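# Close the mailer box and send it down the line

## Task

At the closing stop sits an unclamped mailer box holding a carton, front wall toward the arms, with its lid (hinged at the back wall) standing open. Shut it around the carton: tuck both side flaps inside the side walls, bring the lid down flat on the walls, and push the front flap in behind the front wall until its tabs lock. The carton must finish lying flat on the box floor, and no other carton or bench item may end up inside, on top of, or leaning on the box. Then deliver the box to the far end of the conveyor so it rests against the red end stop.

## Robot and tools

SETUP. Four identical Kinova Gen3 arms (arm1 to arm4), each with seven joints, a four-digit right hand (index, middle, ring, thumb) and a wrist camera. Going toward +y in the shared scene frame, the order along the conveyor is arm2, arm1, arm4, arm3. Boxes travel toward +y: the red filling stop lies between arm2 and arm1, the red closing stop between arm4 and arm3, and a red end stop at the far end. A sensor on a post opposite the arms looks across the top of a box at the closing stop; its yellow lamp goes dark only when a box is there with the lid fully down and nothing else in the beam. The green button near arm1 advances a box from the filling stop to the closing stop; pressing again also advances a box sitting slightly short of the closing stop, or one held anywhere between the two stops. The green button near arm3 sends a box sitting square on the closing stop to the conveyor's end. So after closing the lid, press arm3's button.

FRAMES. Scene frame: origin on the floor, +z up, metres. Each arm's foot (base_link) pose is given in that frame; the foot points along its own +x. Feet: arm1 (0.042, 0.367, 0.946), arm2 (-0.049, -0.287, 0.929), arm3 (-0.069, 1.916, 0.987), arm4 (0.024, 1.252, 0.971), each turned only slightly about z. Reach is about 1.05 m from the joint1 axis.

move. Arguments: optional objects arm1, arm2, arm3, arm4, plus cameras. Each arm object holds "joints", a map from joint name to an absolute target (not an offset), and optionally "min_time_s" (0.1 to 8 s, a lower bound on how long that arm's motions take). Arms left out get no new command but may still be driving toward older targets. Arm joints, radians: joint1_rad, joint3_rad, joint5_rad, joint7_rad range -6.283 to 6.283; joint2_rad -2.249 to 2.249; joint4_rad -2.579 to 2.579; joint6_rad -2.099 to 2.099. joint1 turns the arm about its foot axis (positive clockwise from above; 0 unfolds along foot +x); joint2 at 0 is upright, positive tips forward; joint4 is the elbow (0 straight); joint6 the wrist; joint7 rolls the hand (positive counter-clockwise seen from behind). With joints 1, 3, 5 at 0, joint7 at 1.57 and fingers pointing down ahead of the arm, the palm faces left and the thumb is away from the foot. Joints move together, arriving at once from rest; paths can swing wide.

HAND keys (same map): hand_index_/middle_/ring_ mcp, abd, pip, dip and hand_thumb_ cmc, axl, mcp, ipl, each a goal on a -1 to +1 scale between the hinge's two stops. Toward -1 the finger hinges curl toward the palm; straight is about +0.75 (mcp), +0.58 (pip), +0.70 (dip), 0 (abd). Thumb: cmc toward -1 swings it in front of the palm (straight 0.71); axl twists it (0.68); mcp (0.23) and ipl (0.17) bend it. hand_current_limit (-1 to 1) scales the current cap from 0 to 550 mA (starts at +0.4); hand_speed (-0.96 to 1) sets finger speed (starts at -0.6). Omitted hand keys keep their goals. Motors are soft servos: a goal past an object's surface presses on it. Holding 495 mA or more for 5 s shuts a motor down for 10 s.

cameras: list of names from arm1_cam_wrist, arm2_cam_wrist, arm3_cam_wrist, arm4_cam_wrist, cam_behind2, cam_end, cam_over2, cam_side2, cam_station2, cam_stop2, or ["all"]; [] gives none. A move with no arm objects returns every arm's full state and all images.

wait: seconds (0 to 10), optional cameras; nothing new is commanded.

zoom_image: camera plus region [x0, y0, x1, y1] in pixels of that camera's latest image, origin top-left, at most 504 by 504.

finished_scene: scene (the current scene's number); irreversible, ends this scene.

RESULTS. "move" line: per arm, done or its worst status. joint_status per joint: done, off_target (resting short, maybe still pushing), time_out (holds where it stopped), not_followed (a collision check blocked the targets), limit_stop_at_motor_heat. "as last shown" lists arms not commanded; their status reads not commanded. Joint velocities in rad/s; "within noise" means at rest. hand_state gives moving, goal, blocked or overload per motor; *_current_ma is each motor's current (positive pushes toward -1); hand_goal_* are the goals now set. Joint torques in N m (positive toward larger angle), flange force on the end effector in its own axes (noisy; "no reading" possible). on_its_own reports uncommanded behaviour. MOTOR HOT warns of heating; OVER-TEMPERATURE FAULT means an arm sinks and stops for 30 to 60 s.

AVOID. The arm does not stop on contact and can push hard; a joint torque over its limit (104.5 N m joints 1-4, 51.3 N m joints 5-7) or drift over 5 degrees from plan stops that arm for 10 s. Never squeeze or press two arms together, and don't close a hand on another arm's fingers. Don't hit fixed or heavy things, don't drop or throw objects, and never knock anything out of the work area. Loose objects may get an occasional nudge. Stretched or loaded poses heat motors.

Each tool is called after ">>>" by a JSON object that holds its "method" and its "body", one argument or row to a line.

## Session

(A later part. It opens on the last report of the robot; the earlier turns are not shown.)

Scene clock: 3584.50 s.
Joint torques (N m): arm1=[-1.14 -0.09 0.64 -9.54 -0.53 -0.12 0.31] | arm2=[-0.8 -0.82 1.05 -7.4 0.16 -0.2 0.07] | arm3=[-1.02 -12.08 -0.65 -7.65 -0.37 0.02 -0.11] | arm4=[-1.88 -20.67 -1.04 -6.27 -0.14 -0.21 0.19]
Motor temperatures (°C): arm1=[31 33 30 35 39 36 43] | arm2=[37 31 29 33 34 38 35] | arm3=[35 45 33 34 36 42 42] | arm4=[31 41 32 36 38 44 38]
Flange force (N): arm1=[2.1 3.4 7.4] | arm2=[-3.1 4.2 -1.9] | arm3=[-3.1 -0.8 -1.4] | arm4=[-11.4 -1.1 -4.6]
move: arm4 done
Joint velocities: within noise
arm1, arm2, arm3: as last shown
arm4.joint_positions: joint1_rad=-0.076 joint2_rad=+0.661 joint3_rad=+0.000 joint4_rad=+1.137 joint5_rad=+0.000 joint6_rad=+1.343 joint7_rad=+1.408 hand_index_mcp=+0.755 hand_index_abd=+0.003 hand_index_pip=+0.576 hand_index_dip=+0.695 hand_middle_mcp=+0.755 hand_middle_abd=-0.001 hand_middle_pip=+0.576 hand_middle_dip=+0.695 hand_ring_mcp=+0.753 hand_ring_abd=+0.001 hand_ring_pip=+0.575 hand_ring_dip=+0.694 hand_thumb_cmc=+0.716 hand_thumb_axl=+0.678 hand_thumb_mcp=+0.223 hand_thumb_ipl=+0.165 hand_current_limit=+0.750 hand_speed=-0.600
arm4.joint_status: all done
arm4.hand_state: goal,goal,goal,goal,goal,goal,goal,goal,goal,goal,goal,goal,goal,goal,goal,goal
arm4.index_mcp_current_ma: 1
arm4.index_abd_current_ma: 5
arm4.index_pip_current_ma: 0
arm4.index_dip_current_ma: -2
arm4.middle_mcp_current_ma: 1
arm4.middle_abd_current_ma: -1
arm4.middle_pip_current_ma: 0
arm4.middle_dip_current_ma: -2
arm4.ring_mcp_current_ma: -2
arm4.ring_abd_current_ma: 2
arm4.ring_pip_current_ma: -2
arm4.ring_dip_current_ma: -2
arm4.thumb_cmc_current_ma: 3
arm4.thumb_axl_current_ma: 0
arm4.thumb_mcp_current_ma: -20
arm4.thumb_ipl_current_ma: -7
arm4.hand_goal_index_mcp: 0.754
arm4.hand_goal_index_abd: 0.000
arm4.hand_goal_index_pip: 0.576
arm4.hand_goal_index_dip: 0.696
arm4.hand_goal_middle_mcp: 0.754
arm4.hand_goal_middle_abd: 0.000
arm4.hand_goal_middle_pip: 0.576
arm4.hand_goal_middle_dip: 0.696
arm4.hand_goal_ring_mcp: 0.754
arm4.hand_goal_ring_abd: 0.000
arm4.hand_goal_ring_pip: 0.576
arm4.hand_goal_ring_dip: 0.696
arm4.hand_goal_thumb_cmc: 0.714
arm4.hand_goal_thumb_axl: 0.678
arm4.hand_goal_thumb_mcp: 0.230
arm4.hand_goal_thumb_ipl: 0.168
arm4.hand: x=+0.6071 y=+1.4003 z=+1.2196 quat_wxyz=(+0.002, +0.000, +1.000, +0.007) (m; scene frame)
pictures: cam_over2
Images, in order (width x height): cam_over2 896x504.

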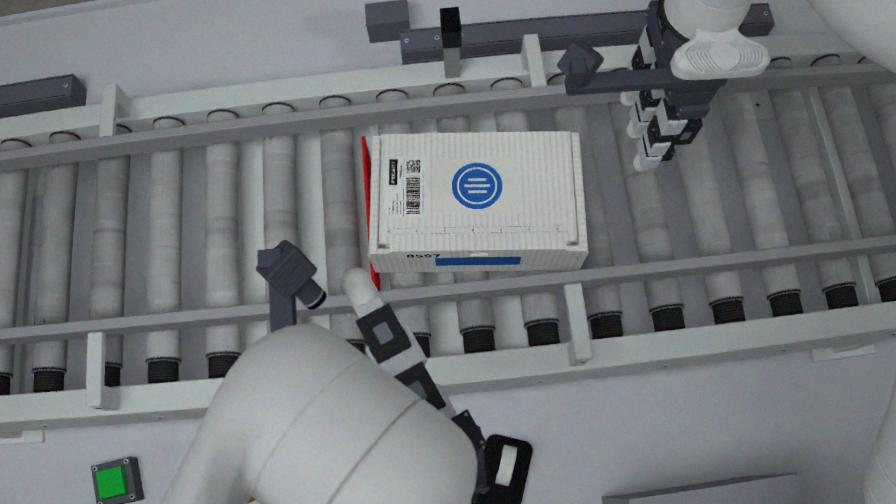

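>>> {"method": "move", "body": {
  "arm4": {"joints":{"joint1_rad":-0.0806,"joint2_rad":0.7491,"joint3_rad":0,"joint4_rad":1.4007,"joint5_rad":0,"joint6_rad":0.9918,"joint7_rad":1.4034},"min_time_s":2.5}
}}

>>> {"method": "move", "body": {
  "arm4": {"joints":{"joint1_rad":-0.1515,"joint2_rad":0.7620,"joint3_rad":0,"joint4_rad":1.3736,"joint5_rad":0,"joint6_rad":1.0060,"joint7_rad":1.3325},"min_time_s":2.5},
  "cameras": ["cam_over2","cam_stop2"]
}}

Scene clock: 3608.90 s.
Joint torques (N m): arm1=[-1.12 -0.11 0.61 -9.58 -0.51 -0.14 0.31] | arm2=[-0.79 -0.86 1.05 -7.42 0.15 -0.21 0.11] | arm3=[-0.99 -11.97 -0.75 -7.61 -0.44 0.04 -0.11] | arm4=[-1.97 -20.75 -1.03 -5.25 -0.16 -0.2 0.18]
Motor temperatures (°C): arm1=[31 33 30 35 39 36 43] | arm2=[37 31 29 33 34 38 35] | arm3=[35 44 33 34 36 42 42] | arm4=[31 41 32 36 38 44 38]
Flange force (N): arm1=[2.1 3.3 7.4] | arm2=[-3.1 4.3 -1.9] | arm3=[-3.0 -0.9 -1.5] | arm4=[-9.4 -1.6 -1.8]
move: arm4 done
Joint velocities: within noise
arm1, arm2, arm3: as last shown
arm4.joint_positions: joint1_rad=-0.081 joint2_rad=+0.749 joint3_rad=+0.000 joint4_rad=+1.401 joint5_rad=+0.000 joint6_rad=+0.992 joint7_rad=+1.403 hand_index_mcp=+0.755 hand_index_abd=+0.003 hand_index_pip=+0.576 hand_index_dip=+0.695 hand_middle_mcp=+0.755 hand_middle_abd=-0.001 hand_middle_pip=+0.576 hand_middle_dip=+0.695 hand_ring_mcp=+0.753 hand_ring_abd=+0.001 hand_ring_pip=+0.575 hand_ring_dip=+0.694 hand_thumb_cmc=+0.716 hand_thumb_axl=+0.678 hand_thumb_mcp=+0.223 hand_thumb_ipl=+0.165 hand_current_limit=+0.750 hand_speed=-0.600
arm4.joint_status: all done
arm4.hand_state: goal,goal,goal,goal,goal,goal,goal,goal,goal,goal,goal,goal,goal,goal,goal,goal
arm4.index_mcp_current_ma: 1
arm4.index_abd_current_ma: 5
arm4.index_pip_current_ma: 0
arm4.index_dip_current_ma: -2
arm4.middle_mcp_current_ma: 1
arm4.middle_abd_current_ma: -1
arm4.middle_pip_current_ma: 0
arm4.middle_dip_current_ma: -2
arm4.ring_mcp_current_ma: -2
arm4.ring_abd_current_ma: 2
arm4.ring_pip_current_ma: -2
arm4.ring_dip_current_ma: -2
arm4.thumb_cmc_current_ma: 3
arm4.thumb_axl_current_ma: 0
arm4.thumb_mcp_current_ma: -20
arm4.thumb_ipl_current_ma: -7
arm4.hand_goal_index_mcp: 0.754
arm4.hand_goal_index_abd: 0.000
arm4.hand_goal_index_pip: 0.576
arm4.hand_goal_index_dip: 0.696
arm4.hand_goal_middle_mcp: 0.754
arm4.hand_goal_middle_abd: 0.000
arm4.hand_goal_middle_pip: 0.576
arm4.hand_goal_middle_dip: 0.696
arm4.hand_goal_ring_mcp: 0.754
arm4.hand_goal_ring_abd: 0.000
arm4.hand_goal_ring_pip: 0.576
arm4.hand_goal_ring_dip: 0.696
arm4.hand_goal_thumb_cmc: 0.714
arm4.hand_goal_thumb_axl: 0.678
arm4.hand_goal_thumb_mcp: 0.230
arm4.hand_goal_thumb_ipl: 0.168
arm4.hand: x=+0.5925 y=+1.4022 z=+1.0945 quat_wxyz=(+0.002, +0.000, +1.000, +0.007) (m; scene frame)
pictures: none

Scene clock: 3611.70 s.
Joint torques (N m): arm1=[-1.14 -0.08 0.61 -9.54 -0.5 -0.16 0.32] | arm2=[-0.84 -0.8 1.07 -7.39 0.14 -0.23 0.09] | arm3=[-1 -12 -0.68 -7.68 -0.4 -0.01 -0.1] | arm4=[-1.96 -21.13 -1 -5.38 -0.17 -0.24 0.21]
Motor temperatures (°C): arm1=[31 33 30 35 39 36 43] | arm2=[37 31 29 33 34 38 35] | arm3=[35 44 33 34 36 42 42] | arm4=[31 41 32 36 38 44 38]
Flange force (N): arm1=[2.2 3.4 7.3] | arm2=[-3.0 4.2 -2.0] | arm3=[-2.9 -0.9 -1.5] | arm4=[-9.8 -0.8 -1.7]
move: arm4 done
Joint velocities: within noise
arm1, arm2, arm3: as last shown
arm4.joint_positions: joint1_rad=-0.151 joint2_rad=+0.762 joint3_rad=+0.000 joint4_rad=+1.374 joint5_rad=+0.000 joint6_rad=+1.006 joint7_rad=+1.333 hand_index_mcp=+0.755 hand_index_abd=+0.003 hand_index_pip=+0.576 hand_index_dip=+0.695 hand_middle_mcp=+0.755 hand_middle_abd=-0.001 hand_middle_pip=+0.576 hand_middle_dip=+0.695 hand_ring_mcp=+0.753 hand_ring_abd=+0.001 hand_ring_pip=+0.575 hand_ring_dip=+0.694 hand_thumb_cmc=+0.716 hand_thumb_axl=+0.678 hand_thumb_mcp=+0.223 hand_thumb_ipl=+0.165 hand_current_limit=+0.750 hand_speed=-0.600
arm4.joint_status: all done
arm4.hand_state: goal,goal,goal,goal,goal,goal,goal,goal,goal,goal,goal,goal,goal,goal,goal,goal
arm4.index_mcp_current_ma: 1
arm4.index_abd_current_ma: 5
arm4.index_pip_current_ma: 0
arm4.index_dip_current_ma: -2
arm4.middle_mcp_current_ma: 1
arm4.middle_abd_current_ma: -1
arm4.middle_pip_current_ma: 0
arm4.middle_dip_current_ma: -2
arm4.ring_mcp_current_ma: -2
arm4.ring_abd_current_ma: 2
arm4.ring_pip_current_ma: -2
arm4.ring_dip_current_ma: -2
arm4.thumb_cmc_current_ma: 3
arm4.thumb_axl_current_ma: 0
arm4.thumb_mcp_current_ma: -20
arm4.thumb_ipl_current_ma: -7
arm4.hand_goal_index_mcp: 0.754
arm4.hand_goal_index_abd: 0.000
arm4.hand_goal_index_pip: 0.576
arm4.hand_goal_index_dip: 0.696
arm4.hand_goal_middle_mcp: 0.754
arm4.hand_goal_middle_abd: 0.000
arm4.hand_goal_middle_pip: 0.576
arm4.hand_goal_middle_dip: 0.696
arm4.hand_goal_ring_mcp: 0.754
arm4.hand_goal_ring_abd: 0.000
arm4.hand_goal_ring_pip: 0.576
arm4.hand_goal_ring_dip: 0.696
arm4.hand_goal_thumb_cmc: 0.714
arm4.hand_goal_thumb_axl: 0.678
arm4.hand_goal_thumb_mcp: 0.230
arm4.hand_goal_thumb_ipl: 0.168
arm4.hand: x=+0.5925 y=+1.4422 z=+1.0951 quat_wxyz=(+0.002, +0.000, +1.000, +0.007) (m; scene frame)
pictures: cam_over2, cam_stop2
Images, in order (width x height): cam_over2 896x504, cam_stop2 896x504.

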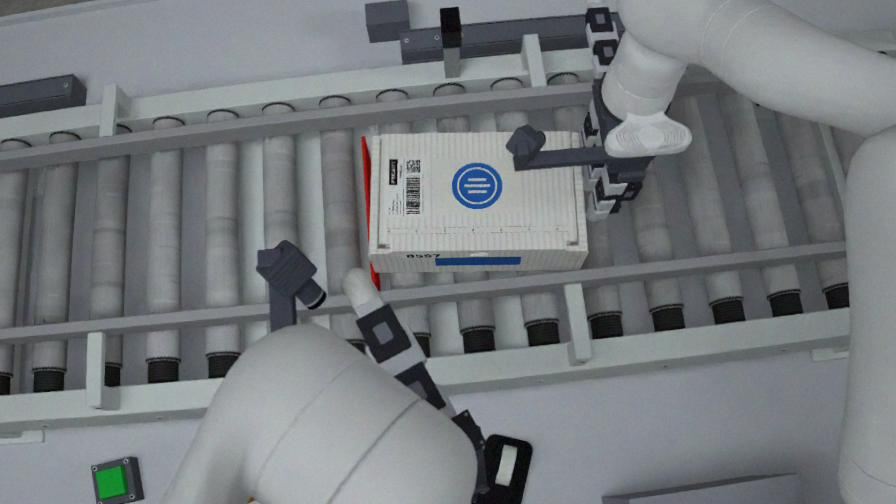

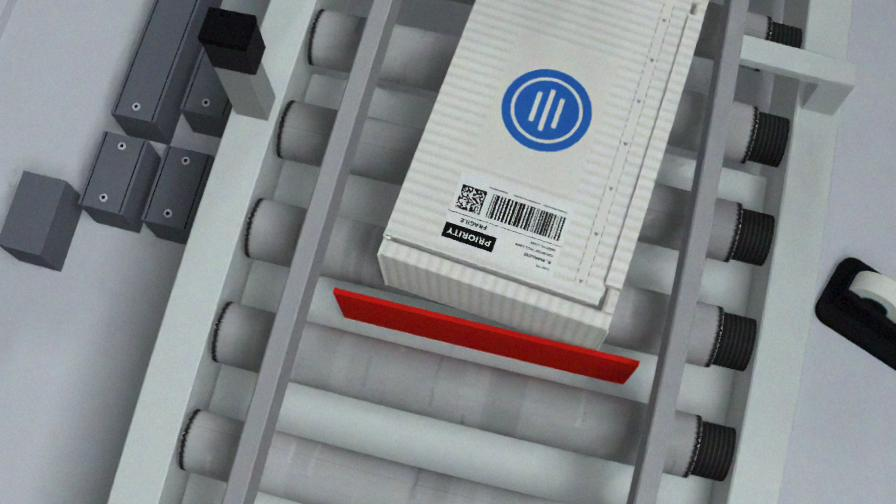

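>>> {"method": "move", "body": {
  "arm4": {"joints":{"joint1_rad":-0.1947,"joint2_rad":0.7732,"joint3_rad":0,"joint4_rad":1.3503,"joint5_rad":0,"joint6_rad":1.0181,"joint7_rad":1.2893},"min_time_s":3},
  "cameras": ["cam_over2","cam_stop2"]
}}

>>> {"method": "zoom_image", "body": {
  "camera": "cam_stop2",
  "region": [310, 200, 660, 400]
}}

Scene clock: 3621.17 s.
Joint torques (N m): arm1=[-1.15 -0.09 0.65 -9.54 -0.5 -0.16 0.33] | arm2=[-0.85 -0.84 1.05 -7.37 0.14 -0.24 0.09] | arm3=[-1.09 -12.07 -0.68 -7.7 -0.42 0.03 -0.11] | arm4=[-10.36 -19.98 -9.28 -4.55 -4.42 -0.04 0.47]
Motor temperatures (°C): arm1=[31 33 30 35 39 36 43] | arm2=[37 31 29 33 34 38 35] | arm3=[35 44 33 34 36 42 42] | arm4=[31 40 32 36 38 44 38]
Flange force (N): arm1=[2.1 3.5 7.3] | arm2=[-3.1 4.2 -2.2] | arm3=[-3.1 -1.0 -1.2] | arm4=[-14.5 -14.1 -3.9]
move: arm4 done
Joint velocities: within noise
arm1, arm2, arm3: as last shown
arm4.joint_positions: joint1_rad=-0.195 joint2_rad=+0.773 joint3_rad=+0.000 joint4_rad=+1.350 joint5_rad=+0.000 joint6_rad=+1.018 joint7_rad=+1.289 hand_index_mcp=+0.832 hand_index_abd=+0.018 hand_index_pip=+0.607 hand_index_dip=+0.696 hand_middle_mcp=+0.823 hand_middle_abd=+0.012 hand_middle_pip=+0.604 hand_middle_dip=+0.696 hand_ring_mcp=+0.814 hand_ring_abd=+0.011 hand_ring_pip=+0.600 hand_ring_dip=+0.696 hand_thumb_cmc=+0.716 hand_thumb_axl=+0.678 hand_thumb_mcp=+0.223 hand_thumb_ipl=+0.165 hand_current_limit=+0.750 hand_speed=-0.600
arm4.joint_status: all done
arm4.hand_state: blocked,goal,blocked,goal,blocked,goal,blocked,goal,blocked,goal,blocked,goal,goal,goal,goal,goal
arm4.index_mcp_current_ma: 298
arm4.index_abd_current_ma: 38
arm4.index_pip_current_ma: 90
arm4.index_dip_current_ma: 0
arm4.middle_mcp_current_ma: 257
arm4.middle_abd_current_ma: 22
arm4.middle_pip_current_ma: 77
arm4.middle_dip_current_ma: 0
arm4.ring_mcp_current_ma: 216
arm4.ring_abd_current_ma: 21
arm4.ring_pip_current_ma: 64
arm4.ring_dip_current_ma: 0
arm4.thumb_cmc_current_ma: 3
arm4.thumb_axl_current_ma: 0
arm4.thumb_mcp_current_ma: -20
arm4.thumb_ipl_current_ma: -7
arm4.hand_goal_index_mcp: 0.754
arm4.hand_goal_index_abd: 0.000
arm4.hand_goal_index_pip: 0.576
arm4.hand_goal_index_dip: 0.696
arm4.hand_goal_middle_mcp: 0.754
arm4.hand_goal_middle_abd: 0.000
arm4.hand_goal_middle_pip: 0.576
arm4.hand_goal_middle_dip: 0.696
arm4.hand_goal_ring_mcp: 0.754
arm4.hand_goal_ring_abd: 0.000
arm4.hand_goal_ring_pip: 0.576
arm4.hand_goal_ring_dip: 0.696
arm4.hand_goal_thumb_cmc: 0.714
arm4.hand_goal_thumb_axl: 0.678
arm4.hand_goal_thumb_mcp: 0.230
arm4.hand_goal_thumb_ipl: 0.168
arm4.hand: x=+0.5926 y=+1.4671 z=+1.0955 quat_wxyz=(+0.002, +0.000, +1.000, +0.007) (m; scene frame)
pictures: cam_over2, cam_stop2
Images, in order (width x height): cam_over2 896x504, cam_stop2 896x504.

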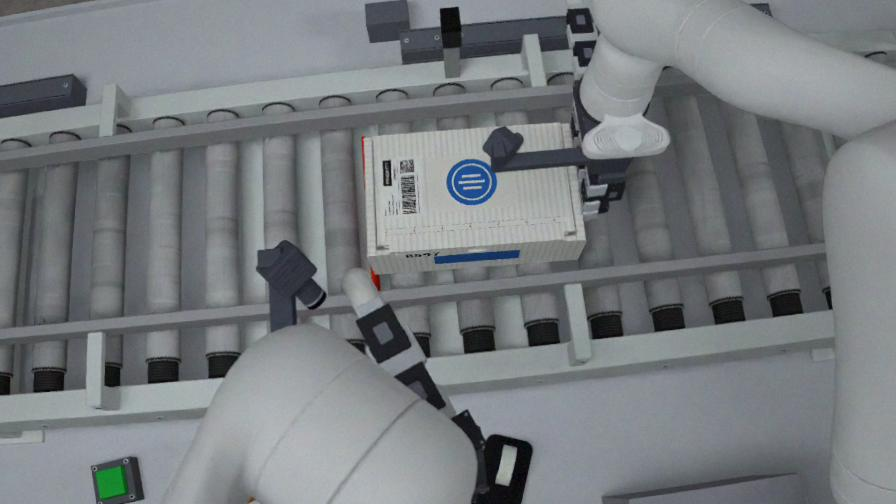

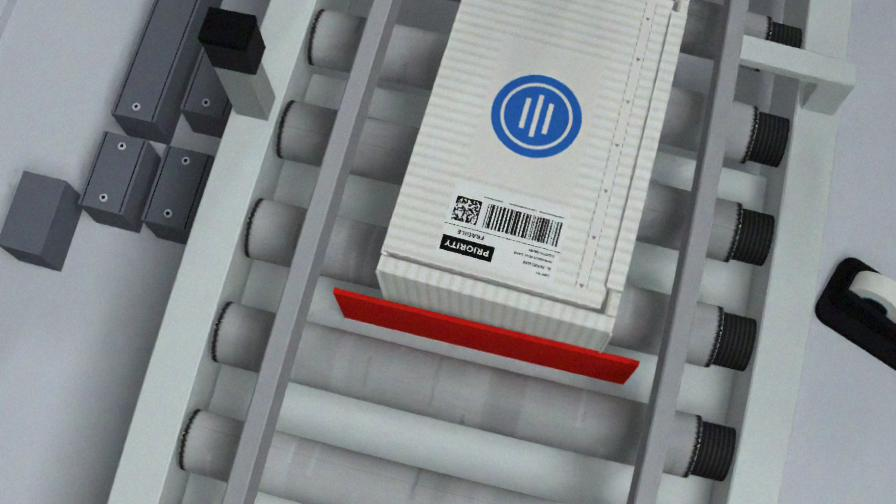

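Scaled by 1.440 from the camera's 896x504 image, which has a finer 1280x720 frame.

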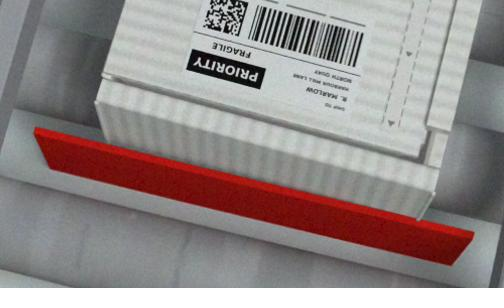

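>>> {"method": "move", "body": {
  "arm4": {"joints":{"joint1_rad":-0.1515,"joint2_rad":0.7620,"joint3_rad":0,"joint4_rad":1.3736,"joint5_rad":0,"joint6_rad":1.0060,"joint7_rad":1.3325},"min_time_s":2},
  "arm3": {"joints":{"joint1_rad":-0.6512,"joint2_rad":0.3640,"joint3_rad":0,"joint4_rad":2.0721,"joint5_rad":0,"joint6_rad":0.7055,"joint7_rad":0.9568},"min_time_s":4}
}}

>>> {"method": "move", "body": {
  "arm4": {"joints":{"joint1_rad":-0.0761,"joint2_rad":0.6611,"joint3_rad":0,"joint4_rad":1.1373,"joint5_rad":0,"joint6_rad":1.3432,"joint7_rad":1.4079},"min_time_s":2.5},
  "arm3": {"joints":{"hand_middle_pip":-0.8,"hand_ring_pip":-0.8,"hand_middle_dip":-0.6,"hand_ring_dip":-0.6,"hand_middle_mcp":-0.2,"hand_ring_mcp":-0.2}},
  "cameras": ["cam_over2","arm3_cam_wrist","cam_end","cam_side2"]
}}

Scene clock: 3663.00 s.
Joint torques (N m): arm1=[-1.13 -0.11 0.65 -9.53 -0.51 -0.17 0.31] | arm2=[-0.82 -0.85 1.07 -7.4 0.15 -0.21 0.09] | arm3=[-1.13 -12.15 -0.67 -4.79 -0.42 0.01 -0.1] | arm4=[-1.87 -21.06 -1.06 -5.29 -0.14 -0.15 0.21]
Motor temperatures (°C): arm1=[31 33 30 35 39 36 43] | arm2=[37 31 29 33 34 38 35] | arm3=[35 44 33 34 36 42 42] | arm4=[31 40 32 36 39 44 38]
Flange force (N): arm1=[2.0 3.4 7.2] | arm2=[-3.1 4.3 -2.0] | arm3=[-3.3 -1.8 -1.1] | arm4=[-9.8 -0.6 -1.7]
move: arm3 done; arm4 done
Joint velocities: within noise
arm1.joint_positions: joint1_rad=-0.800 joint2_rad=-0.375 joint3_rad=-0.093 joint4_rad=+1.476 joint5_rad=-0.024 joint6_rad=+1.941 joint7_rad=+1.786 hand_index_mcp=+0.753 hand_index_abd=+0.000 hand_index_pip=+0.577 hand_index_dip=+0.696 hand_middle_mcp=+0.753 hand_middle_abd=+0.000 hand_middle_pip=+0.577 hand_middle_dip=+0.696 hand_ring_mcp=+0.753 hand_ring_abd=+0.000 hand_ring_pip=+0.577 hand_ring_dip=+0.696 hand_thumb_cmc=+0.714 hand_thumb_axl=+0.677 hand_thumb_mcp=+0.224 hand_thumb_ipl=+0.168 hand_current_limit=+0.400 hand_speed=-0.600
arm1.joint_status: not commanded
arm1.hand_state: goal,goal,goal,goal,goal,goal,goal,goal,goal,goal,goal,goal,goal,goal,goal,goal
arm1.index_mcp_current_ma: -2
arm1.index_abd_current_ma: 0
arm1.index_pip_current_ma: 2
arm1.index_dip_current_ma: 0
arm1.middle_mcp_current_ma: -2
arm1.middle_abd_current_ma: 0
arm1.middle_pip_current_ma: 2
arm1.middle_dip_current_ma: 0
arm1.ring_mcp_current_ma: -2
arm1.ring_abd_current_ma: 0
arm1.ring_pip_current_ma: 2
arm1.ring_dip_current_ma: 0
arm1.thumb_cmc_current_ma: 1
arm1.thumb_axl_current_ma: -2
arm1.thumb_mcp_current_ma: -9
arm1.thumb_ipl_current_ma: -1
arm1.hand_goal_index_mcp: 0.754
arm1.hand_goal_index_abd: 0.000
arm1.hand_goal_index_pip: 0.576
arm1.hand_goal_index_dip: 0.696
arm1.hand_goal_middle_mcp: 0.754
arm1.hand_goal_middle_abd: 0.000
arm1.hand_goal_middle_pip: 0.576
arm1.hand_goal_middle_dip: 0.696
arm1.hand_goal_ring_mcp: 0.754
arm1.hand_goal_ring_abd: 0.000
arm1.hand_goal_ring_pip: 0.576
arm1.hand_goal_ring_dip: 0.696
arm1.hand_goal_thumb_cmc: 0.714
arm1.hand_goal_thumb_axl: 0.678
arm1.hand_goal_thumb_mcp: 0.226
arm1.hand_goal_thumb_ipl: 0.168
arm1.hand: x=+0.0719 y=+0.5348 z=+1.4659 quat_wxyz=(+0.048, -0.562, +0.826, +0.020) (m; scene frame)
arm2.joint_positions: joint1_rad=+0.131 joint2_rad=-0.418 joint3_rad=-0.038 joint4_rad=+1.515 joint5_rad=-0.067 joint6_rad=+1.958 joint7_rad=+1.639 hand_index_mcp=+0.753 hand_index_abd=+0.000 hand_index_pip=+0.577 hand_index_dip=+0.696 hand_middle_mcp=+0.753 hand_middle_abd=+0.000 hand_middle_pip=+0.577 hand_middle_dip=+0.696 hand_ring_mcp=+0.753 hand_ring_abd=+0.000 hand_ring_pip=+0.577 hand_ring_dip=+0.696 hand_thumb_cmc=+0.714 hand_thumb_axl=+0.677 hand_thumb_mcp=+0.224 hand_thumb_ipl=+0.168 hand_current_limit=+0.400 hand_speed=-0.600
arm2.joint_status: not commanded
arm2.hand_state: goal,goal,goal,goal,goal,overload,goal,goal,goal,goal,goal,goal,goal,goal,goal,goal
arm2.index_mcp_current_ma: -2
arm2.index_abd_current_ma: 0
arm2.index_pip_current_ma: 2
arm2.index_dip_current_ma: 0
arm2.middle_mcp_current_ma: -2
arm2.middle_abd_current_ma: 0
arm2.middle_pip_current_ma: 2
arm2.middle_dip_current_ma: 0
arm2.ring_mcp_current_ma: -2
arm2.ring_abd_current_ma: 0
arm2.ring_pip_current_ma: 2
arm2.ring_dip_current_ma: 0
arm2.thumb_cmc_current_ma: 1
arm2.thumb_axl_current_ma: -2
arm2.thumb_mcp_current_ma: -8
arm2.thumb_ipl_current_ma: -1
arm2.hand_goal_index_mcp: 0.754
arm2.hand_goal_index_abd: 0.000
arm2.hand_goal_index_pip: 0.576
arm2.hand_goal_index_dip: 0.696
arm2.hand_goal_middle_mcp: 0.754
arm2.hand_goal_middle_abd: 0.000
arm2.hand_goal_middle_pip: 0.576
arm2.hand_goal_middle_dip: 0.696
arm2.hand_goal_ring_mcp: 0.754
arm2.hand_goal_ring_abd: 0.000
arm2.hand_goal_ring_pip: 0.576
arm2.hand_goal_ring_dip: 0.696
arm2.hand_goal_thumb_cmc: 0.714
arm2.hand_goal_thumb_axl: 0.678
arm2.hand_goal_thumb_mcp: 0.226
arm2.hand_goal_thumb_ipl: 0.168
arm2.hand: x=+0.1135 y=-0.2342 z=+1.4473 quat_wxyz=(+0.046, +0.053, +0.997, +0.017) (m; scene frame)
arm3.joint_positions: joint1_rad=-0.651 joint2_rad=+0.364 joint3_rad=+0.000 joint4_rad=+2.072 joint5_rad=+0.000 joint6_rad=+0.706 joint7_rad=+0.957 hand_index_mcp=+0.751 hand_index_abd=+0.002 hand_index_pip=+0.576 hand_index_dip=+0.696 hand_middle_mcp=+0.750 hand_middle_abd=+0.003 hand_middle_pip=+0.574 hand_middle_dip=+0.696 hand_ring_mcp=+0.750 hand_ring_abd=+0.003 hand_ring_pip=+0.573 hand_ring_dip=+0.695 hand_thumb_cmc=-0.900 hand_thumb_axl=+0.677 hand_thumb_mcp=+0.223 hand_thumb_ipl=+0.168 hand_current_limit=+0.750 hand_speed=-0.600
arm3.joint_status: all done
arm3.hand_state: goal,goal,goal,goal,goal,goal,goal,goal,goal,goal,goal,goal,goal,goal,goal,goal
arm3.index_mcp_current_ma: -11
arm3.index_abd_current_ma: 5
arm3.index_pip_current_ma: -6
arm3.index_dip_current_ma: 0
arm3.middle_mcp_current_ma: -14
arm3.middle_abd_current_ma: 7
arm3.middle_pip_current_ma: -5
arm3.middle_dip_current_ma: 0
arm3.ring_mcp_current_ma: -12
arm3.ring_abd_current_ma: 7
arm3.ring_pip_current_ma: -7
arm3.ring_dip_current_ma: -2
arm3.thumb_cmc_current_ma: 1
arm3.thumb_axl_current_ma: -2
arm3.thumb_mcp_current_ma: -10
arm3.thumb_ipl_current_ma: -1
arm3.hand_goal_index_mcp: 0.754
arm3.hand_goal_index_abd: 0.000
arm3.hand_goal_index_pip: 0.578
arm3.hand_goal_index_dip: 0.696
arm3.hand_goal_middle_mcp: 0.754
arm3.hand_goal_middle_abd: 0.000
arm3.hand_goal_middle_pip: 0.576
arm3.hand_goal_middle_dip: 0.696
arm3.hand_goal_ring_mcp: 0.754
arm3.hand_goal_ring_abd: 0.000
arm3.hand_goal_ring_pip: 0.576
arm3.hand_goal_ring_dip: 0.696
arm3.hand_goal_thumb_cmc: -0.900
arm3.hand_goal_thumb_axl: 0.678
arm3.hand_goal_thumb_mcp: 0.226
arm3.hand_goal_thumb_ipl: 0.168
arm3.hand: x=+0.2564 y=+2.1844 z=+1.1240 quat_wxyz=(-0.001, -0.001, +1.000, +0.002) (m; scene frame)
arm4.joint_positions: joint1_rad=-0.152 joint2_rad=+0.762 joint3_rad=+0.000 joint4_rad=+1.374 joint5_rad=+0.000 joint6_rad=+1.006 joint7_rad=+1.333 hand_index_mcp=+0.756 hand_index_abd=+0.003 hand_index_pip=+0.579 hand_index_dip=+0.696 hand_middle_mcp=+0.756 hand_middle_abd=+0.003 hand_middle_pip=+0.579 hand_middle_dip=+0.696 hand_ring_mcp=+0.755 hand_ring_abd=+0.003 hand_ring_pip=+0.579 hand_ring_dip=+0.696 hand_thumb_cmc=+0.716 hand_thumb_axl=+0.678 hand_thumb_mcp=+0.223 hand_thumb_ipl=+0.165 hand_current_limit=+0.750 hand_speed=-0.600
arm4.joint_status: all done
arm4.hand_state: goal,goal,goal,goal,goal,goal,goal,goal,goal,goal,goal,goal,goal,goal,goal,goal
arm4.index_mcp_current_ma: 3
arm4.index_abd_current_ma: 5
arm4.index_pip_current_ma: 5
arm4.index_dip_current_ma: 0
arm4.middle_mcp_current_ma: 2
arm4.middle_abd_current_ma: 4
arm4.middle_pip_current_ma: 4
arm4.middle_dip_current_ma: 0
arm4.ring_mcp_current_ma: 2
arm4.ring_abd_current_ma: 4
arm4.ring_pip_current_ma: 4
arm4.ring_dip_current_ma: 0
arm4.thumb_cmc_current_ma: 3
arm4.thumb_axl_current_ma: 0
arm4.thumb_mcp_current_ma: -20
arm4.thumb_ipl_current_ma: -7
arm4.hand_goal_index_mcp: 0.754
arm4.hand_goal_index_abd: 0.000
arm4.hand_goal_index_pip: 0.576
arm4.hand_goal_index_dip: 0.696
arm4.hand_goal_middle_mcp: 0.754
arm4.hand_goal_middle_abd: 0.000
arm4.hand_goal_middle_pip: 0.576
arm4.hand_goal_middle_dip: 0.696
arm4.hand_goal_ring_mcp: 0.754
arm4.hand_goal_ring_abd: 0.000
arm4.hand_goal_ring_pip: 0.576
arm4.hand_goal_ring_dip: 0.696
arm4.hand_goal_thumb_cmc: 0.714
arm4.hand_goal_thumb_axl: 0.678
arm4.hand_goal_thumb_mcp: 0.230
arm4.hand_goal_thumb_ipl: 0.168
arm4.hand: x=+0.5925 y=+1.4422 z=+1.0951 quat_wxyz=(+0.002, +0.000, +1.000, +0.007) (m; scene frame)
pictures: none

Scene clock: 3665.83 s.
Joint torques (N m): arm1=[-1.14 -0.12 0.66 -9.58 -0.51 -0.15 0.32] | arm2=[-0.83 -0.83 1.07 -7.44 0.15 -0.2 0.09] | arm3=[-1.08 -12.2 -0.68 -4.85 -0.42 -0.02 -0.21] | arm4=[-1.91 -20.74 -1.11 -6.25 -0.16 -0.23 0.19]
Motor temperatures (°C): arm1=[31 33 30 35 39 36 43] | arm2=[37 31 29 33 34 38 35] | arm3=[35 44 33 34 36 42 42] | arm4=[31 40 32 36 39 44 38]
Flange force (N): arm1=[2.1 3.5 7.4] | arm2=[-3.1 4.3 -1.8] | arm3=[-3.4 -2.0 -1.0] | arm4=[-11.7 -1.2 -4.6]
move: arm3 off_target; arm4 done
Joint velocities: within noise
arm1, arm2: as last shown
arm3.joint_positions: joint1_rad=-0.651 joint2_rad=+0.364 joint3_rad=+0.000 joint4_rad=+2.072 joint5_rad=+0.000 joint6_rad=+0.706 joint7_rad=+0.957 hand_index_mcp=+0.751 hand_index_abd=+0.002 hand_index_pip=+0.576 hand_index_dip=+0.696 hand_middle_mcp=-0.179 hand_middle_abd=+0.003 hand_middle_pip=-0.759 hand_middle_dip=-0.589 hand_ring_mcp=-0.180 hand_ring_abd=+0.003 hand_ring_pip=-0.758 hand_ring_dip=-0.587 hand_thumb_cmc=-0.900 hand_thumb_axl=+0.677 hand_thumb_mcp=+0.223 hand_thumb_ipl=+0.168 hand_current_limit=+0.750 hand_speed=-0.600
arm3.joint_status: hand_middle_mcp off_target (ended at -0.179, target -0.200); hand_middle_pip off_target (ended at -0.759, target -0.800); hand_ring_pip off_target (ended at -0.758, target -0.800); the others done
arm3.hand_state: goal,goal,goal,goal,blocked,goal,blocked,goal,goal,goal,blocked,goal,goal,goal,goal,goal
arm3.index_mcp_current_ma: -11
arm3.index_abd_current_ma: 5
arm3.index_pip_current_ma: -6
arm3.index_dip_current_ma: 0
arm3.middle_mcp_current_ma: 83
arm3.middle_abd_current_ma: 7
arm3.middle_pip_current_ma: 162
arm3.middle_dip_current_ma: 37
arm3.ring_mcp_current_ma: 76
arm3.ring_abd_current_ma: 7
arm3.ring_pip_current_ma: 165
arm3.ring_dip_current_ma: 44
arm3.thumb_cmc_current_ma: 1
arm3.thumb_axl_current_ma: -2
arm3.thumb_mcp_current_ma: -10
arm3.thumb_ipl_current_ma: -1
arm3.hand_goal_index_mcp: 0.754
arm3.hand_goal_index_abd: 0.000
arm3.hand_goal_index_pip: 0.578
arm3.hand_goal_index_dip: 0.696
arm3.hand_goal_middle_mcp: -0.200
arm3.hand_goal_middle_abd: 0.000
arm3.hand_goal_middle_pip: -0.800
arm3.hand_goal_middle_dip: -0.600
arm3.hand_goal_ring_mcp: -0.200
arm3.hand_goal_ring_abd: 0.000
arm3.hand_goal_ring_pip: -0.800
arm3.hand_goal_ring_dip: -0.600
arm3.hand_goal_thumb_cmc: -0.900
arm3.hand_goal_thumb_axl: 0.678
arm3.hand_goal_thumb_mcp: 0.226
arm3.hand_goal_thumb_ipl: 0.168
arm3.hand: x=+0.2564 y=+2.1844 z=+1.1240 quat_wxyz=(-0.001, -0.001, +1.000, +0.002) (m; scene frame)
arm4.joint_positions: joint1_rad=-0.076 joint2_rad=+0.661 joint3_rad=+0.000 joint4_rad=+1.137 joint5_rad=+0.000 joint6_rad=+1.343 joint7_rad=+1.408 hand_index_mcp=+0.756 hand_index_abd=+0.003 hand_index_pip=+0.579 hand_index_dip=+0.696 hand_middle_mcp=+0.755 hand_middle_abd=+0.003 hand_middle_pip=+0.579 hand_middle_dip=+0.696 hand_ring_mcp=+0.755 hand_ring_abd=+0.003 hand_ring_pip=+0.579 hand_ring_dip=+0.696 hand_thumb_cmc=+0.716 hand_thumb_axl=+0.678 hand_thumb_mcp=+0.223 hand_thumb_ipl=+0.165 hand_current_limit=+0.750 hand_speed=-0.600
arm4.joint_status: all done
arm4.hand_state: goal,goal,goal,goal,goal,goal,goal,goal,goal,goal,goal,goal,goal,goal,goal,goal
arm4.index_mcp_current_ma: 2
arm4.index_abd_current_ma: 5
arm4.index_pip_current_ma: 4
arm4.index_dip_current_ma: 0
arm4.middle_mcp_current_ma: 2
arm4.middle_abd_current_ma: 4
arm4.middle_pip_current_ma: 4
arm4.middle_dip_current_ma: 0
arm4.ring_mcp_current_ma: 2
arm4.ring_abd_current_ma: 4
arm4.ring_pip_current_ma: 4
arm4.ring_dip_current_ma: 0
arm4.thumb_cmc_current_ma: 3
arm4.thumb_axl_current_ma: 0
arm4.thumb_mcp_current_ma: -20
arm4.thumb_ipl_current_ma: -7
arm4.hand_goal_index_mcp: 0.754
arm4.hand_goal_index_abd: 0.000
arm4.hand_goal_index_pip: 0.576
arm4.hand_goal_index_dip: 0.696
arm4.hand_goal_middle_mcp: 0.754
arm4.hand_goal_middle_abd: 0.000
arm4.hand_goal_middle_pip: 0.576
arm4.hand_goal_middle_dip: 0.696
arm4.hand_goal_ring_mcp: 0.754
arm4.hand_goal_ring_abd: 0.000
arm4.hand_goal_ring_pip: 0.576
arm4.hand_goal_ring_dip: 0.696
arm4.hand_goal_thumb_cmc: 0.714
arm4.hand_goal_thumb_axl: 0.678
arm4.hand_goal_thumb_mcp: 0.230
arm4.hand_goal_thumb_ipl: 0.168
arm4.hand: x=+0.6071 y=+1.4003 z=+1.2197 quat_wxyz=(+0.002, +0.000, +1.000, +0.007) (m; scene frame)
pictures: arm3_cam_wrist, cam_end, cam_over2, cam_side2
Images, in order (width x height): arm3_cam_wrist 896x504, cam_end 896x504, cam_over2 896x504, cam_side2 896x504.

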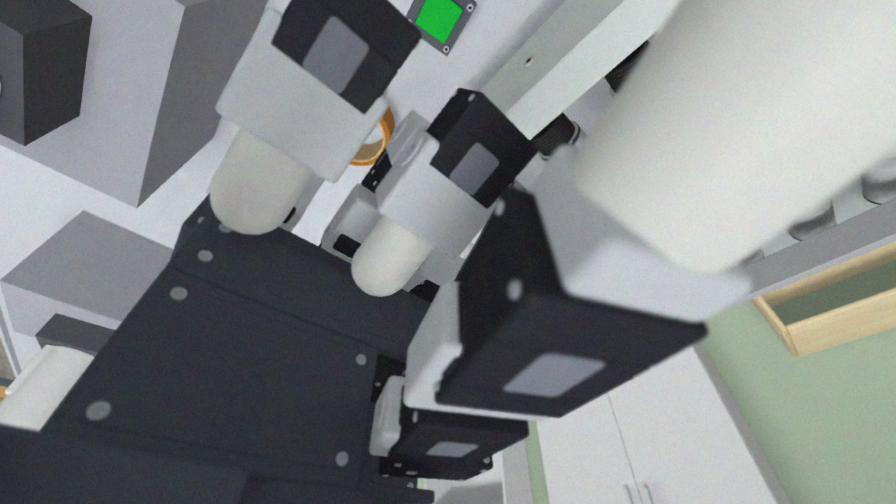

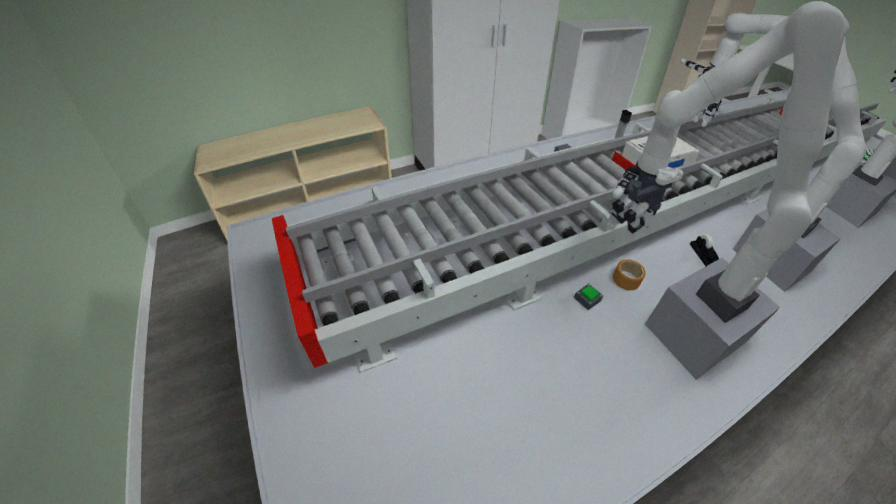

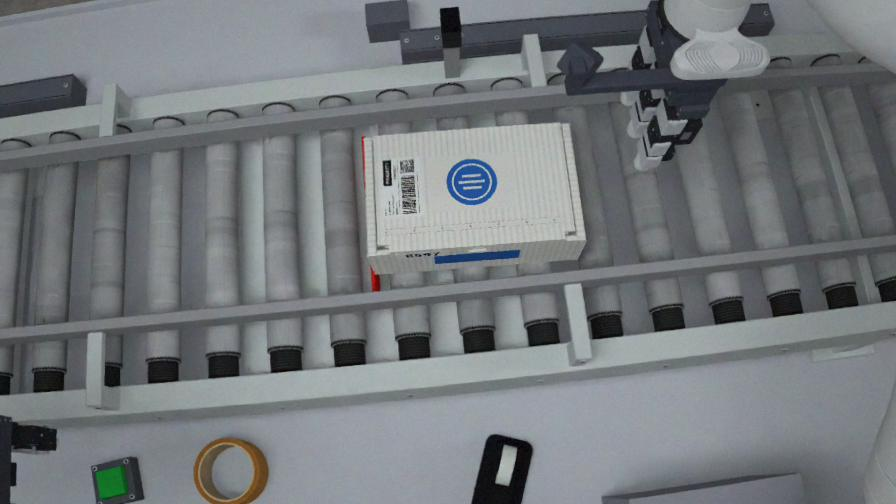

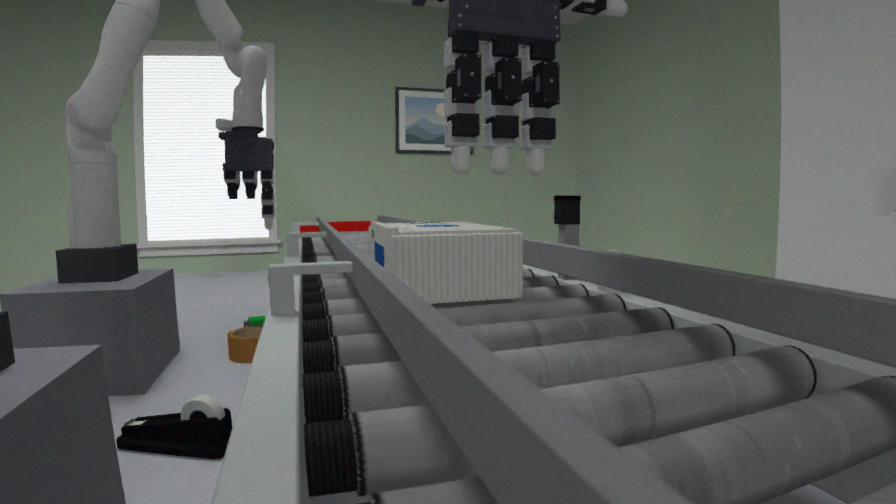

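>>> {"method": "move", "body": {
  "arm3": {"joints":{"joint1_rad":-0.6963,"joint2_rad":0.6767,"joint3_rad":0,"joint4_rad":2.2094,"joint5_rad":0,"joint6_rad":0.2555,"joint7_rad":0.9117},"min_time_s":3},
  "cameras": ["cam_over2","arm3_cam_wrist","cam_end"]
}}

>>> {"method": "zoom_image", "body": {
  "camera": "cam_end",
  "region": [540, 180, 720, 320]
}}

Scene clock: 3722.10 s.
Joint torques (N m): arm1=[-1.16 -0.12 0.61 -9.57 -0.51 -0.16 0.31] | arm2=[-0.79 -0.81 1.07 -7.4 0.14 -0.19 0.1] | arm3=[-1.11 -14.26 -0.7 -1.44 -0.33 0 -0.18] | arm4=[-1.92 -20.78 -1.11 -6.34 -0.2 -0.14 0.2]
Motor temperatures (°C): arm1=[31 33 30 35 39 36 43] | arm2=[37 31 29 33 34 38 35] | arm3=[34 43 33 34 36 42 42] | arm4=[31 41 32 36 38 44 38]
Flange force (N): arm1=[2.1 3.3 7.3] | arm2=[-3.1 4.3 -1.9] | arm3=[-4.1 -1.7 0.0] | arm4=[-11.2 -1.2 -4.2]
move: arm3 done
Joint velocities: within noise
arm1, arm2, arm4: as last shown
arm3.joint_positions: joint1_rad=-0.696 joint2_rad=+0.677 joint3_rad=+0.000 joint4_rad=+2.209 joint5_rad=+0.000 joint6_rad=+0.255 joint7_rad=+0.912 hand_index_mcp=+0.751 hand_index_abd=+0.002 hand_index_pip=+0.576 hand_index_dip=+0.696 hand_middle_mcp=-0.179 hand_middle_abd=+0.003 hand_middle_pip=-0.759 hand_middle_dip=-0.589 hand_ring_mcp=-0.180 hand_ring_abd=+0.003 hand_ring_pip=-0.758 hand_ring_dip=-0.587 hand_thumb_cmc=-0.900 hand_thumb_axl=+0.677 hand_thumb_mcp=+0.223 hand_thumb_ipl=+0.168 hand_current_limit=+0.750 hand_speed=-0.600
arm3.joint_status: all done
arm3.hand_state: goal,goal,goal,goal,blocked,goal,blocked,goal,goal,goal,blocked,goal,goal,goal,goal,goal
arm3.index_mcp_current_ma: -11
arm3.index_abd_current_ma: 5
arm3.index_pip_current_ma: -6
arm3.index_dip_current_ma: 0
arm3.middle_mcp_current_ma: 83
arm3.middle_abd_current_ma: 7
arm3.middle_pip_current_ma: 162
arm3.middle_dip_current_ma: 37
arm3.ring_mcp_current_ma: 76
arm3.ring_abd_current_ma: 7
arm3.ring_pip_current_ma: 165
arm3.ring_dip_current_ma: 44
arm3.thumb_cmc_current_ma: 1
arm3.thumb_axl_current_ma: -2
arm3.thumb_mcp_current_ma: -10
arm3.thumb_ipl_current_ma: -1
arm3.hand_goal_index_mcp: 0.754
arm3.hand_goal_index_abd: 0.000
arm3.hand_goal_index_pip: 0.578
arm3.hand_goal_index_dip: 0.696
arm3.hand_goal_middle_mcp: -0.200
arm3.hand_goal_middle_abd: 0.000
arm3.hand_goal_middle_pip: -0.800
arm3.hand_goal_middle_dip: -0.600
arm3.hand_goal_ring_mcp: -0.200
arm3.hand_goal_ring_abd: 0.000
arm3.hand_goal_ring_pip: -0.800
arm3.hand_goal_ring_dip: -0.600
arm3.hand_goal_thumb_cmc: -0.900
arm3.hand_goal_thumb_axl: 0.678
arm3.hand_goal_thumb_mcp: 0.226
arm3.hand_goal_thumb_ipl: 0.168
arm3.hand: x=+0.2391 y=+2.1918 z=+0.9941 quat_wxyz=(-0.001, -0.001, +1.000, +0.002) (m; scene frame)
pictures: arm3_cam_wrist, cam_end, cam_over2
Images, in order (width x height): arm3_cam_wrist 896x504, cam_end 896x504, cam_over2 896x504.

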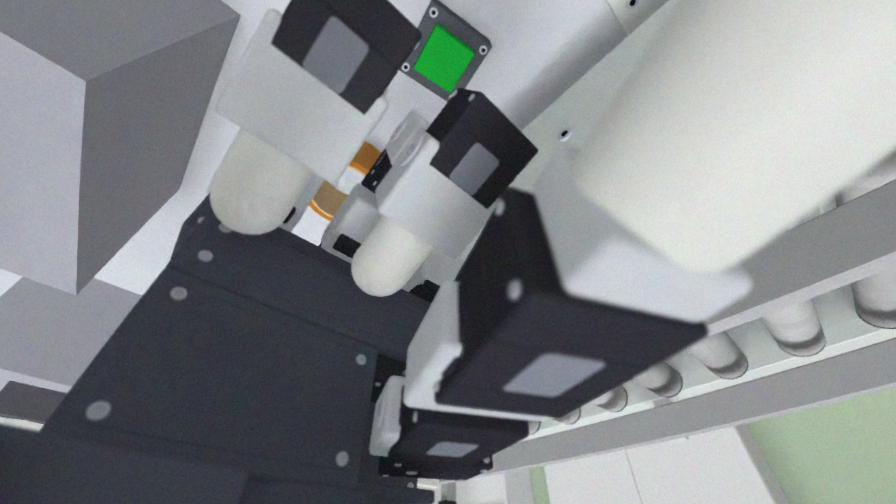

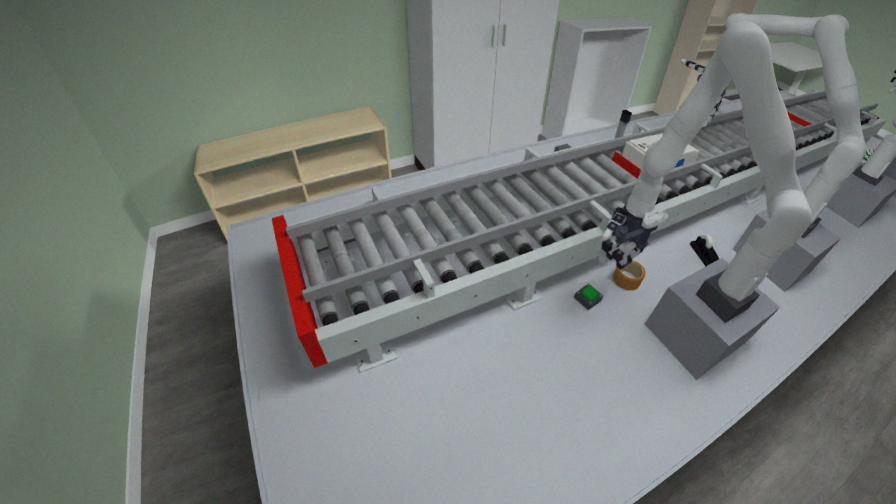

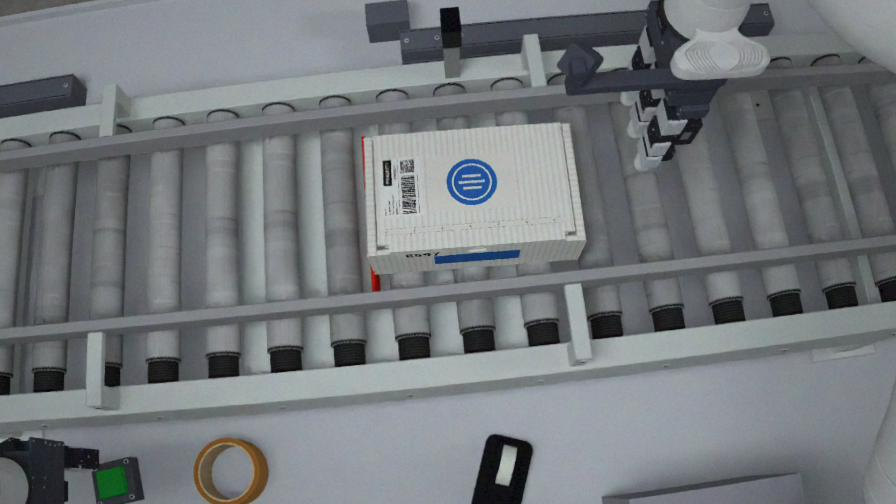

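Scaled by 2.800 from the camera's 896x504 image, which has a finer 1280x720 frame.

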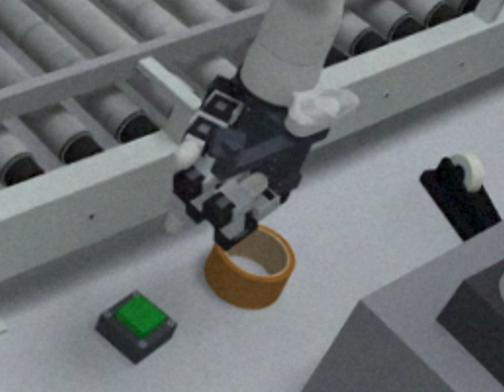

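>>> {"method": "zoom_image", "body": {
  "camera": "cam_over2",
  "region": [0, 404, 280, 504]
}}

>>> {"method": "zoom_image", "body": {
  "camera": "arm3_cam_wrist",
  "region": [340, 0, 560, 160]
}}

Scaled by 1.800 from the camera's 896x504 image, which has a finer 1280x720 frame.

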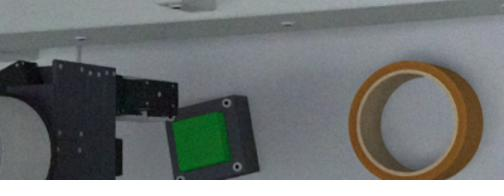

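Scaled by 2.291 from the camera's 896x504 image, which has a finer 1280x720 frame.

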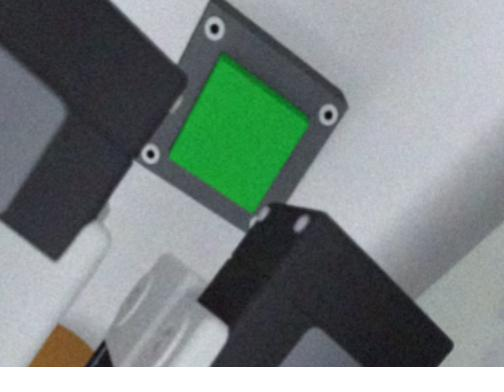

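>>> {"method": "move", "body": {
  "arm3": {"joints":{"joint1_rad":-0.6963,"joint2_rad":0.8222,"joint3_rad":0,"joint4_rad":2.209,"joint5_rad":0,"joint6_rad":0.1104,"joint7_rad":0.9117},"min_time_s":2},
  "cameras": ["cam_over2","arm3_cam_wrist","cam_end"]
}}

>>> {"method": "zoom_image", "body": {
  "camera": "cam_end",
  "region": [540, 180, 720, 320]
}}

>>> {"method": "zoom_image", "body": {
  "camera": "cam_over2",
  "region": [0, 404, 280, 504]
}}

Scene clock: 3781.03 s.
Joint torques (N m): arm1=[-1.13 -0.07 0.64 -9.57 -0.51 -0.13 0.33] | arm2=[-0.77 -0.78 1.07 -7.4 0.15 -0.19 0.07] | arm3=[-1.09 -15.08 -0.65 -0.23 -0.26 0.02 -0.08] | arm4=[-1.95 -20.74 -1.06 -6.36 -0.07 -0.18 0.15]
Motor temperatures (°C): arm1=[31 33 30 35 39 36 43] | arm2=[37 31 29 33 34 38 35] | arm3=[34 43 33 33 36 42 42] | arm4=[31 41 32 36 38 44 38]
Flange force (N): arm1=[2.1 3.5 7.4] | arm2=[-3.0 4.2 -1.8] | arm3=[-3.9 -1.5 0.3] | arm4=[-11.1 -1.4 -4.3]
move: arm3 done
Joint velocities: within noise
arm1, arm2, arm4: as last shown
arm3.joint_positions: joint1_rad=-0.696 joint2_rad=+0.822 joint3_rad=+0.000 joint4_rad=+2.209 joint5_rad=+0.000 joint6_rad=+0.110 joint7_rad=+0.912 hand_index_mcp=+0.751 hand_index_abd=+0.002 hand_index_pip=+0.576 hand_index_dip=+0.696 hand_middle_mcp=-0.179 hand_middle_abd=+0.003 hand_middle_pip=-0.759 hand_middle_dip=-0.589 hand_ring_mcp=-0.180 hand_ring_abd=+0.003 hand_ring_pip=-0.758 hand_ring_dip=-0.587 hand_thumb_cmc=-0.900 hand_thumb_axl=+0.677 hand_thumb_mcp=+0.223 hand_thumb_ipl=+0.168 hand_current_limit=+0.750 hand_speed=-0.600
arm3.joint_status: all done
arm3.hand_state: goal,goal,goal,goal,blocked,goal,blocked,goal,goal,goal,blocked,goal,goal,goal,goal,goal
arm3.index_mcp_current_ma: -11
arm3.index_abd_current_ma: 5
arm3.index_pip_current_ma: -6
arm3.index_dip_current_ma: 0
arm3.middle_mcp_current_ma: 83
arm3.middle_abd_current_ma: 7
arm3.middle_pip_current_ma: 162
arm3.middle_dip_current_ma: 37
arm3.ring_mcp_current_ma: 76
arm3.ring_abd_current_ma: 7
arm3.ring_pip_current_ma: 165
arm3.ring_dip_current_ma: 44
arm3.thumb_cmc_current_ma: 1
arm3.thumb_axl_current_ma: -2
arm3.thumb_mcp_current_ma: -10
arm3.thumb_ipl_current_ma: -1
arm3.hand_goal_index_mcp: 0.754
arm3.hand_goal_index_abd: 0.000
arm3.hand_goal_index_pip: 0.578
arm3.hand_goal_index_dip: 0.696
arm3.hand_goal_middle_mcp: -0.200
arm3.hand_goal_middle_abd: 0.000
arm3.hand_goal_middle_pip: -0.800
arm3.hand_goal_middle_dip: -0.600
arm3.hand_goal_ring_mcp: -0.200
arm3.hand_goal_ring_abd: 0.000
arm3.hand_goal_ring_pip: -0.800
arm3.hand_goal_ring_dip: -0.600
arm3.hand_goal_thumb_cmc: -0.900
arm3.hand_goal_thumb_axl: 0.678
arm3.hand_goal_thumb_mcp: 0.226
arm3.hand_goal_thumb_ipl: 0.168
arm3.hand: x=+0.2389 y=+2.1919 z=+0.9441 quat_wxyz=(-0.001, -0.001, +1.000, +0.002) (m; scene frame)
pictures: arm3_cam_wrist, cam_end, cam_over2
Images, in order (width x height): arm3_cam_wrist 896x504, cam_end 896x504, cam_over2 896x504.

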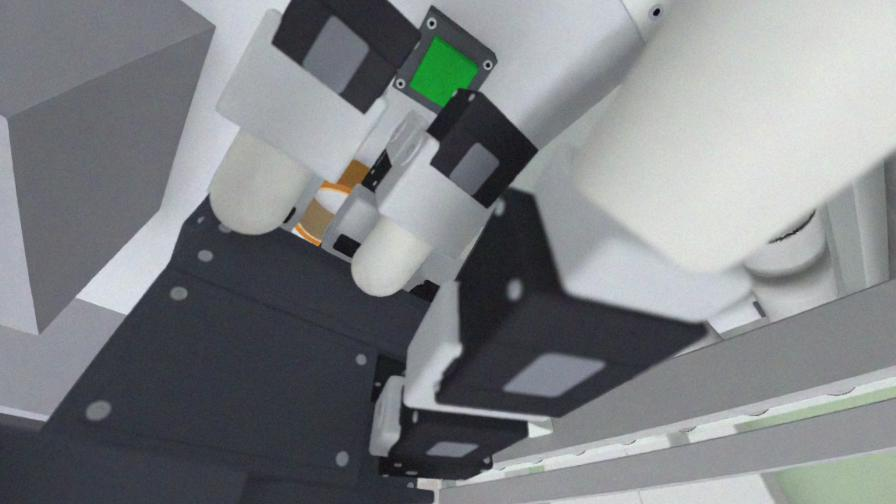

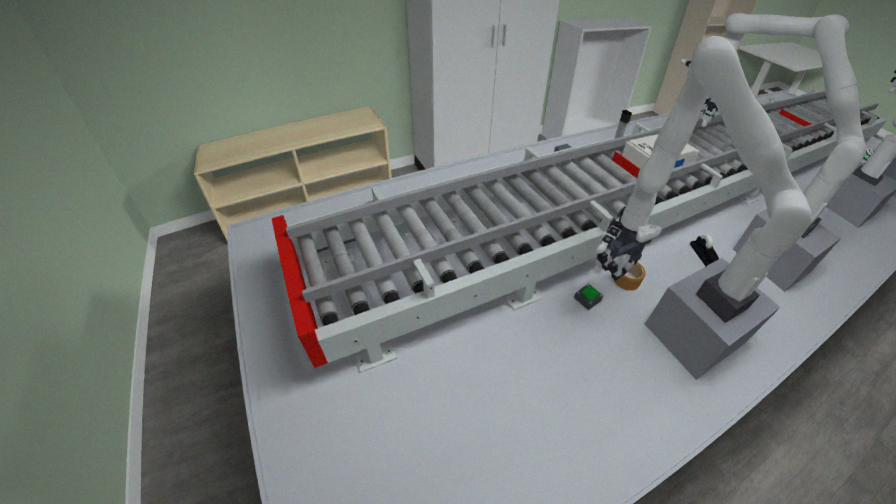

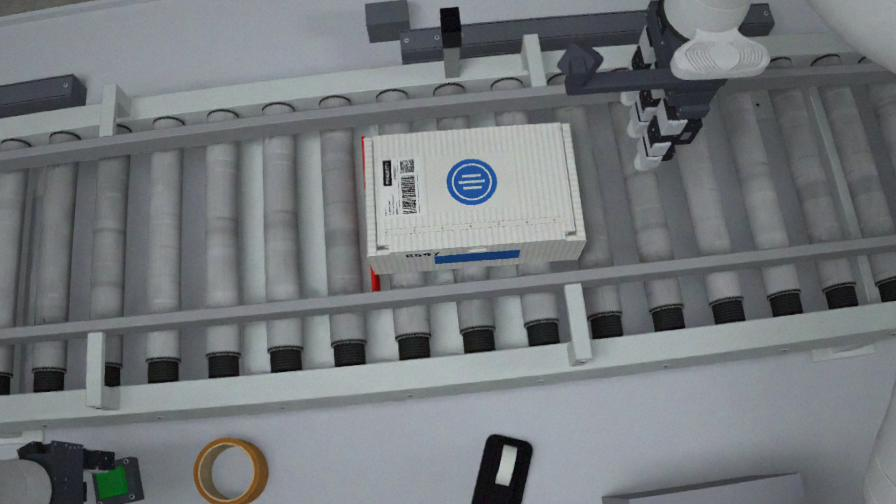

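Scaled by 2.800 from the camera's 896x504 image, which has a finer 1280x720 frame.

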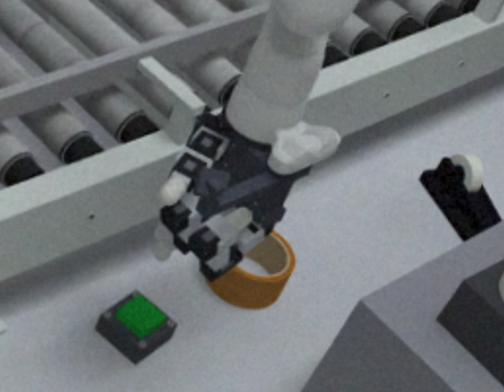

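Scaled by 1.800 from the camera's 896x504 image, which has a finer 1280x720 frame.

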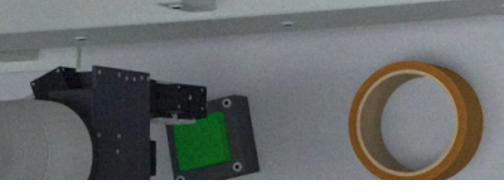

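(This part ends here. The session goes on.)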